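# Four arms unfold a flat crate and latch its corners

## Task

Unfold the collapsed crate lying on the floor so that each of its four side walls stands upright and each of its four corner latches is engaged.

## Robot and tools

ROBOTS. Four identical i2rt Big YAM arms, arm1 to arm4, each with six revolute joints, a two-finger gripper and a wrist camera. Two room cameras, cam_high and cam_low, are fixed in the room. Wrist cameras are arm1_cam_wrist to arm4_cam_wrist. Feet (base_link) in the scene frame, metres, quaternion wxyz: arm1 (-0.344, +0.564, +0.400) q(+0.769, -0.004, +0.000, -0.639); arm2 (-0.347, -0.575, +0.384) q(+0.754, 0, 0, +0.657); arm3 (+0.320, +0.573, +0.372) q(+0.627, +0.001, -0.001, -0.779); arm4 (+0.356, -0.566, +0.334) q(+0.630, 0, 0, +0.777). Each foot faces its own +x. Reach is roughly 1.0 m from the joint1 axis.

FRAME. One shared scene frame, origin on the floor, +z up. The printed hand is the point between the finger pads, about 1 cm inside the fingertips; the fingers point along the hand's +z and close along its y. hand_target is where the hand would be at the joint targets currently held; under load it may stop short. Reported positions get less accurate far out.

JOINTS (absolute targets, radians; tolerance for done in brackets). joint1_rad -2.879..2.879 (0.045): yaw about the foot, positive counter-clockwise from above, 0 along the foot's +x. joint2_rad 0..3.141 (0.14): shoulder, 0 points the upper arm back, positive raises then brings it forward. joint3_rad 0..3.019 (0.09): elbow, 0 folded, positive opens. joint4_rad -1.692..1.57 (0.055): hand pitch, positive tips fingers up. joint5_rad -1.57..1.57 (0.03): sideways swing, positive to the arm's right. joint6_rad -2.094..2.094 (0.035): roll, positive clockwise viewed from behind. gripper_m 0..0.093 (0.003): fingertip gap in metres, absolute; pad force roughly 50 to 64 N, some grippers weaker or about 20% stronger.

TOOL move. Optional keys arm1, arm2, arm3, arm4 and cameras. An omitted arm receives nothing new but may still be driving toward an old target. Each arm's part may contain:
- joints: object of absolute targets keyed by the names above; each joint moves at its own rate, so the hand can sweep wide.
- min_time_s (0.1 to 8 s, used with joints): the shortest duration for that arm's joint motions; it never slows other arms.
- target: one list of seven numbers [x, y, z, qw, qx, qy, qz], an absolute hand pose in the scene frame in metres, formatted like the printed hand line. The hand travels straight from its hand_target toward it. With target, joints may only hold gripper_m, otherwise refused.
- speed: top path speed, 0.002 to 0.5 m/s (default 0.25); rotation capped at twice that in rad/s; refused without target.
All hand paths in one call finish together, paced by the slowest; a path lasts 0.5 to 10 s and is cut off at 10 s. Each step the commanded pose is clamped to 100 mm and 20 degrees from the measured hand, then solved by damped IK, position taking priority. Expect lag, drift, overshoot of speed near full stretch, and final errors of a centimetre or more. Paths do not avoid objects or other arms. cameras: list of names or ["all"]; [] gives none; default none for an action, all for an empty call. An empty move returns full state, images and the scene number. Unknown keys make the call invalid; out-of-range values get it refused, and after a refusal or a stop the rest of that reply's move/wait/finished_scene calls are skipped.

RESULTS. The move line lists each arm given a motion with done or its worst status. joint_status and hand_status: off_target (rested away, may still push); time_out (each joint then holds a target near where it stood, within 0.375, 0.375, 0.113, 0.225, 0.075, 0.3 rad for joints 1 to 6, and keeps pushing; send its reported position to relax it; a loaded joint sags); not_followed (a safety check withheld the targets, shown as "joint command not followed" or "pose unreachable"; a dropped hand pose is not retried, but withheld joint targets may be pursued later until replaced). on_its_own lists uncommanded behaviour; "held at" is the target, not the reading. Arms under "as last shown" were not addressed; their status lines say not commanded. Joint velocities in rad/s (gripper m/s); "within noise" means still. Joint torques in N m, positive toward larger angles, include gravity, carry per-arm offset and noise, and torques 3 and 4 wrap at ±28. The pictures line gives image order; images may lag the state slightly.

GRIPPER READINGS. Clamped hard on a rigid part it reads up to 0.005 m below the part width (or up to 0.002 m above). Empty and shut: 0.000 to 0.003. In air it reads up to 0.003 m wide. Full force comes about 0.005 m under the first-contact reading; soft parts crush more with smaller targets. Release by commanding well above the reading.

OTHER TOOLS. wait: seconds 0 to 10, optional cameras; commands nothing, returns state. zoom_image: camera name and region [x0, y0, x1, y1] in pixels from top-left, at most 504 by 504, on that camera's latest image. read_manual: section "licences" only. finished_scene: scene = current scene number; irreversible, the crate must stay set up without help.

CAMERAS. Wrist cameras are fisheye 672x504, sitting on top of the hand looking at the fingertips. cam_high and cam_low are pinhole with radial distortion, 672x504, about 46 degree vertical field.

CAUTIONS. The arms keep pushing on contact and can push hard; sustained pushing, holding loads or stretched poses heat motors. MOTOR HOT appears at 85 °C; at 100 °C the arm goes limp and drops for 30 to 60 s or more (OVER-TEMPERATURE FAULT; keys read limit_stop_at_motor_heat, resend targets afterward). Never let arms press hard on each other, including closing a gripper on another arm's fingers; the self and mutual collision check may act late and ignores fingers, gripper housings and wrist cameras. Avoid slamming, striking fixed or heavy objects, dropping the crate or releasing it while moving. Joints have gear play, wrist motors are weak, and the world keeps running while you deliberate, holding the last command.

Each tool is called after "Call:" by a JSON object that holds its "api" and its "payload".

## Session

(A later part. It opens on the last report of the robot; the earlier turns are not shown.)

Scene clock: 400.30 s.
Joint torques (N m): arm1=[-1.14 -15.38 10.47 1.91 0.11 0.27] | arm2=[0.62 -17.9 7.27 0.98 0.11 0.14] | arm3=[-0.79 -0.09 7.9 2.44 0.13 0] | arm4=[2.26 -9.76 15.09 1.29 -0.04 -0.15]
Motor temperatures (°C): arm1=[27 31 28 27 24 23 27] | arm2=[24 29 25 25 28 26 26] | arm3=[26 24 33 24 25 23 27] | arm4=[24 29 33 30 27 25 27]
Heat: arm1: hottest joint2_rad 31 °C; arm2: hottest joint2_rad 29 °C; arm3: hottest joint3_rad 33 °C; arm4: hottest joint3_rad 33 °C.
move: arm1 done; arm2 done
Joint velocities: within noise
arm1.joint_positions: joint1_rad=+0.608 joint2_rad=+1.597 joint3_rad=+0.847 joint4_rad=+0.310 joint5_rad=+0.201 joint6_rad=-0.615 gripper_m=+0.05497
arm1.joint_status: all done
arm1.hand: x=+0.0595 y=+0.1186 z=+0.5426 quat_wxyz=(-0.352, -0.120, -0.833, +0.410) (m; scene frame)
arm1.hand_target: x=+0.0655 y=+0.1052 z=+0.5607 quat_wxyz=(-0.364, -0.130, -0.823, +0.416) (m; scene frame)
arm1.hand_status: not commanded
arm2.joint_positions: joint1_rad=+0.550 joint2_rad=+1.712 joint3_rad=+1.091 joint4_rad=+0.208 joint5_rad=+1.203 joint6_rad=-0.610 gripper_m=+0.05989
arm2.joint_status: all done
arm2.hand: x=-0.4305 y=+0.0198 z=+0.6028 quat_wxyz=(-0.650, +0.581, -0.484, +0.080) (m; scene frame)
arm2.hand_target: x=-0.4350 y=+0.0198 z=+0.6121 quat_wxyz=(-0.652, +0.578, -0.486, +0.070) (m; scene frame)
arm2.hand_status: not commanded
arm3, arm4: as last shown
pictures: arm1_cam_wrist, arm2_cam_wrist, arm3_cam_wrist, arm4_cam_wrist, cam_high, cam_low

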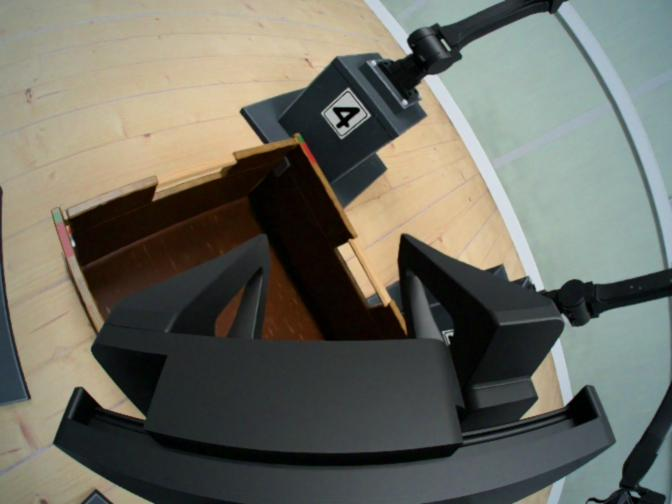

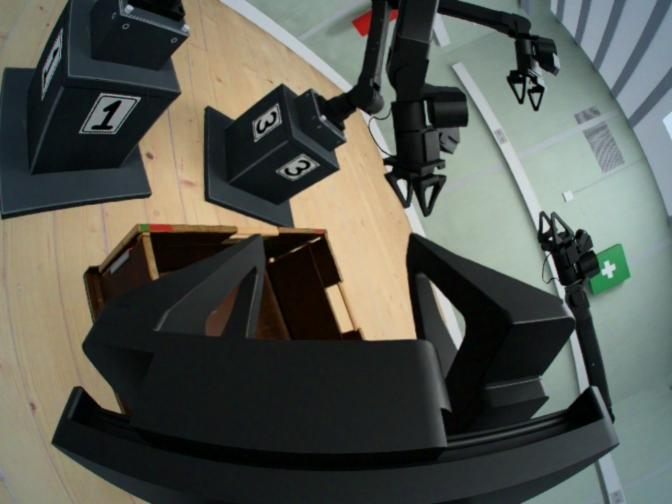

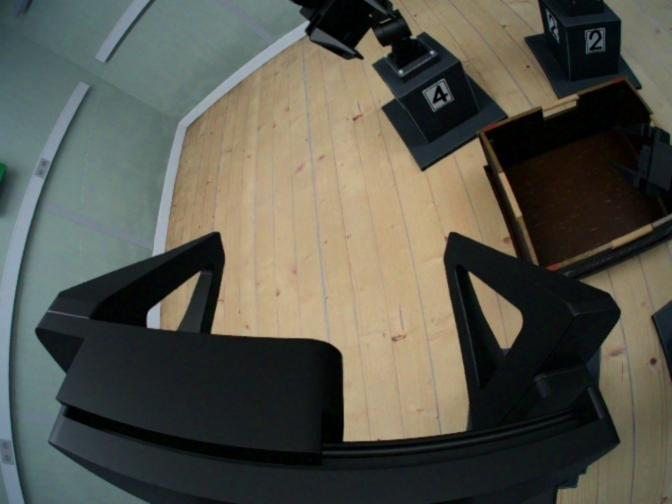

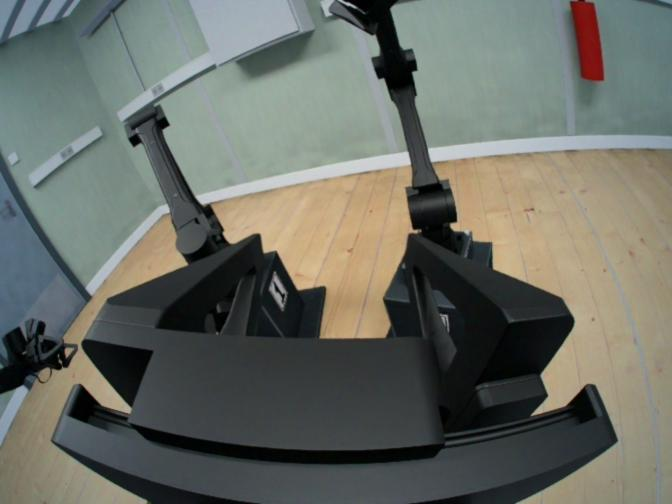

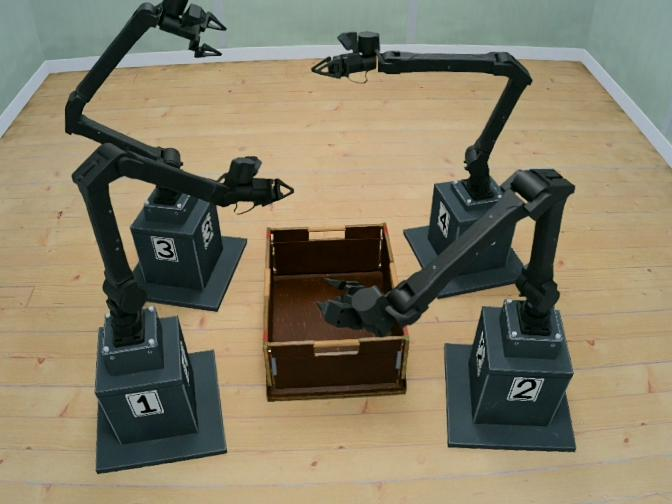

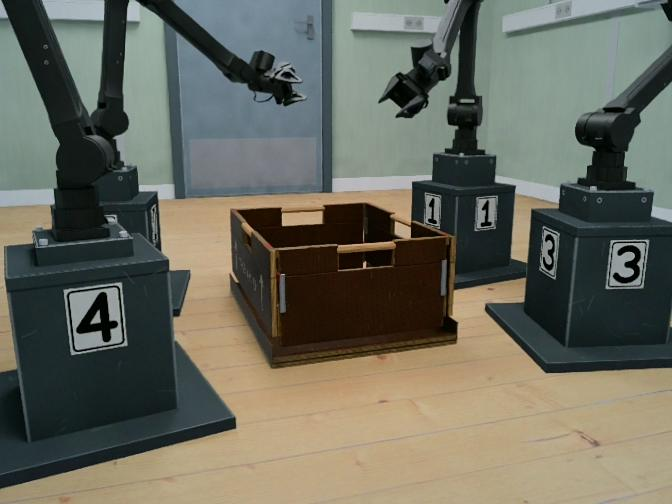

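Call:
{"api": "zoom_image", "payload": {"camera": "arm1_cam_wrist", "region": [260, 110, 360, 210]}}

Call:
{"api": "zoom_image", "payload": {"camera": "arm1_cam_wrist", "region": [30, 180, 130, 280]}}

Call:
{"api": "zoom_image", "payload": {"camera": "arm2_cam_wrist", "region": [80, 210, 180, 310]}}

Call:
{"api": "zoom_image", "payload": {"camera": "arm3_cam_wrist", "region": [462, 80, 672, 300]}}

Call:
{"api": "zoom_image", "payload": {"camera": "cam_high", "region": [376, 320, 416, 380]}}

Call:
{"api": "zoom_image", "payload": {"camera": "cam_high", "region": [356, 210, 406, 280]}}

Scaled by 5.040 from the camera's 672x504 image, which has a finer 960x720 frame.

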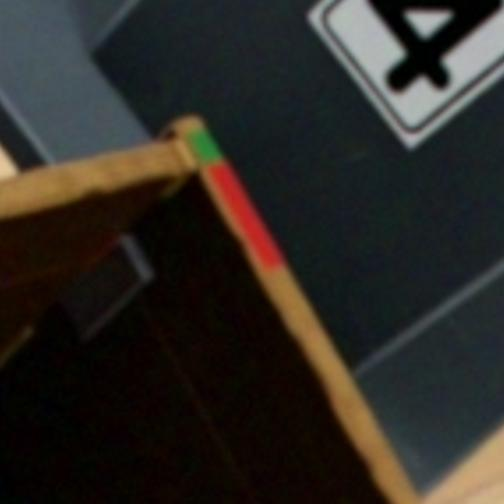

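Scaled by 5.040 from the camera's 672x504 image, which has a finer 960x720 frame.

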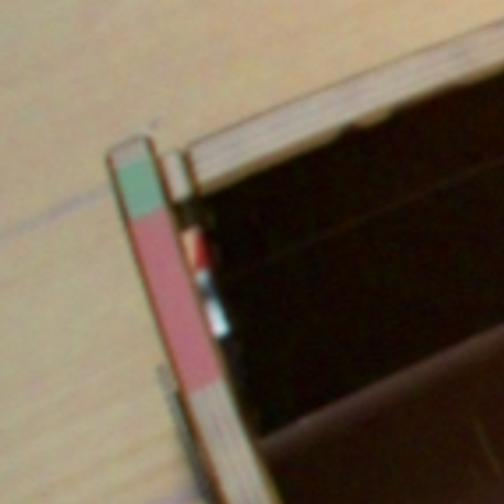

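Scaled by 5.040 from the camera's 672x504 image, which has a finer 960x720 frame.

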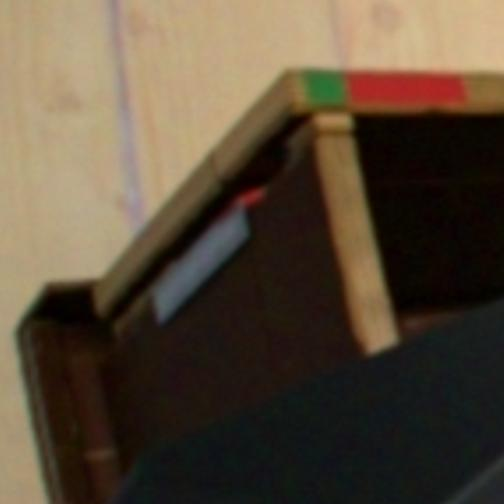

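Scaled by 2.291 from the camera's 672x504 image, which has a finer 960x720 frame.

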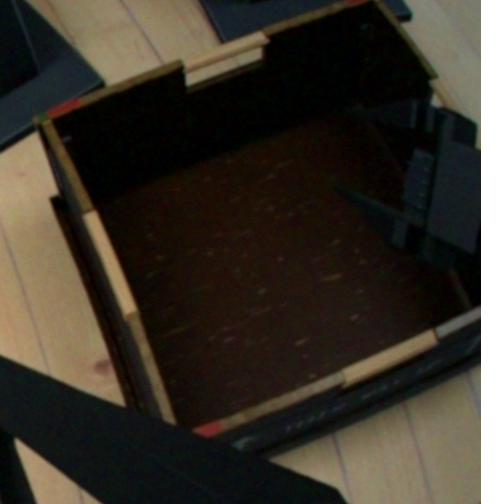

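Scaled by 8.400 from the camera's 672x504 image, which has a finer 960x720 frame.

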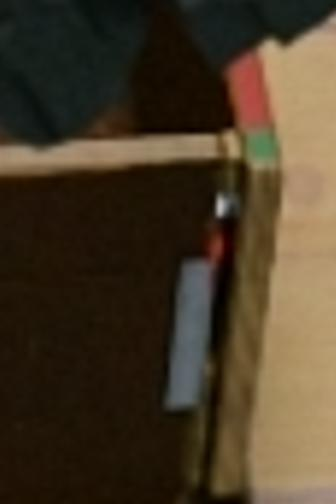

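Scaled by 7.200 from the camera's 672x504 image, which has a finer 960x720 frame.

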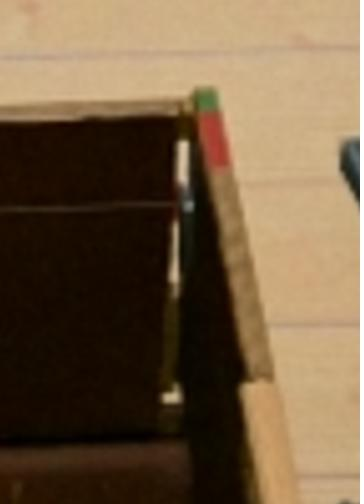

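Call:
{"api": "finished_scene", "payload": {"scene": 1}}

The scene is finished: the task was done.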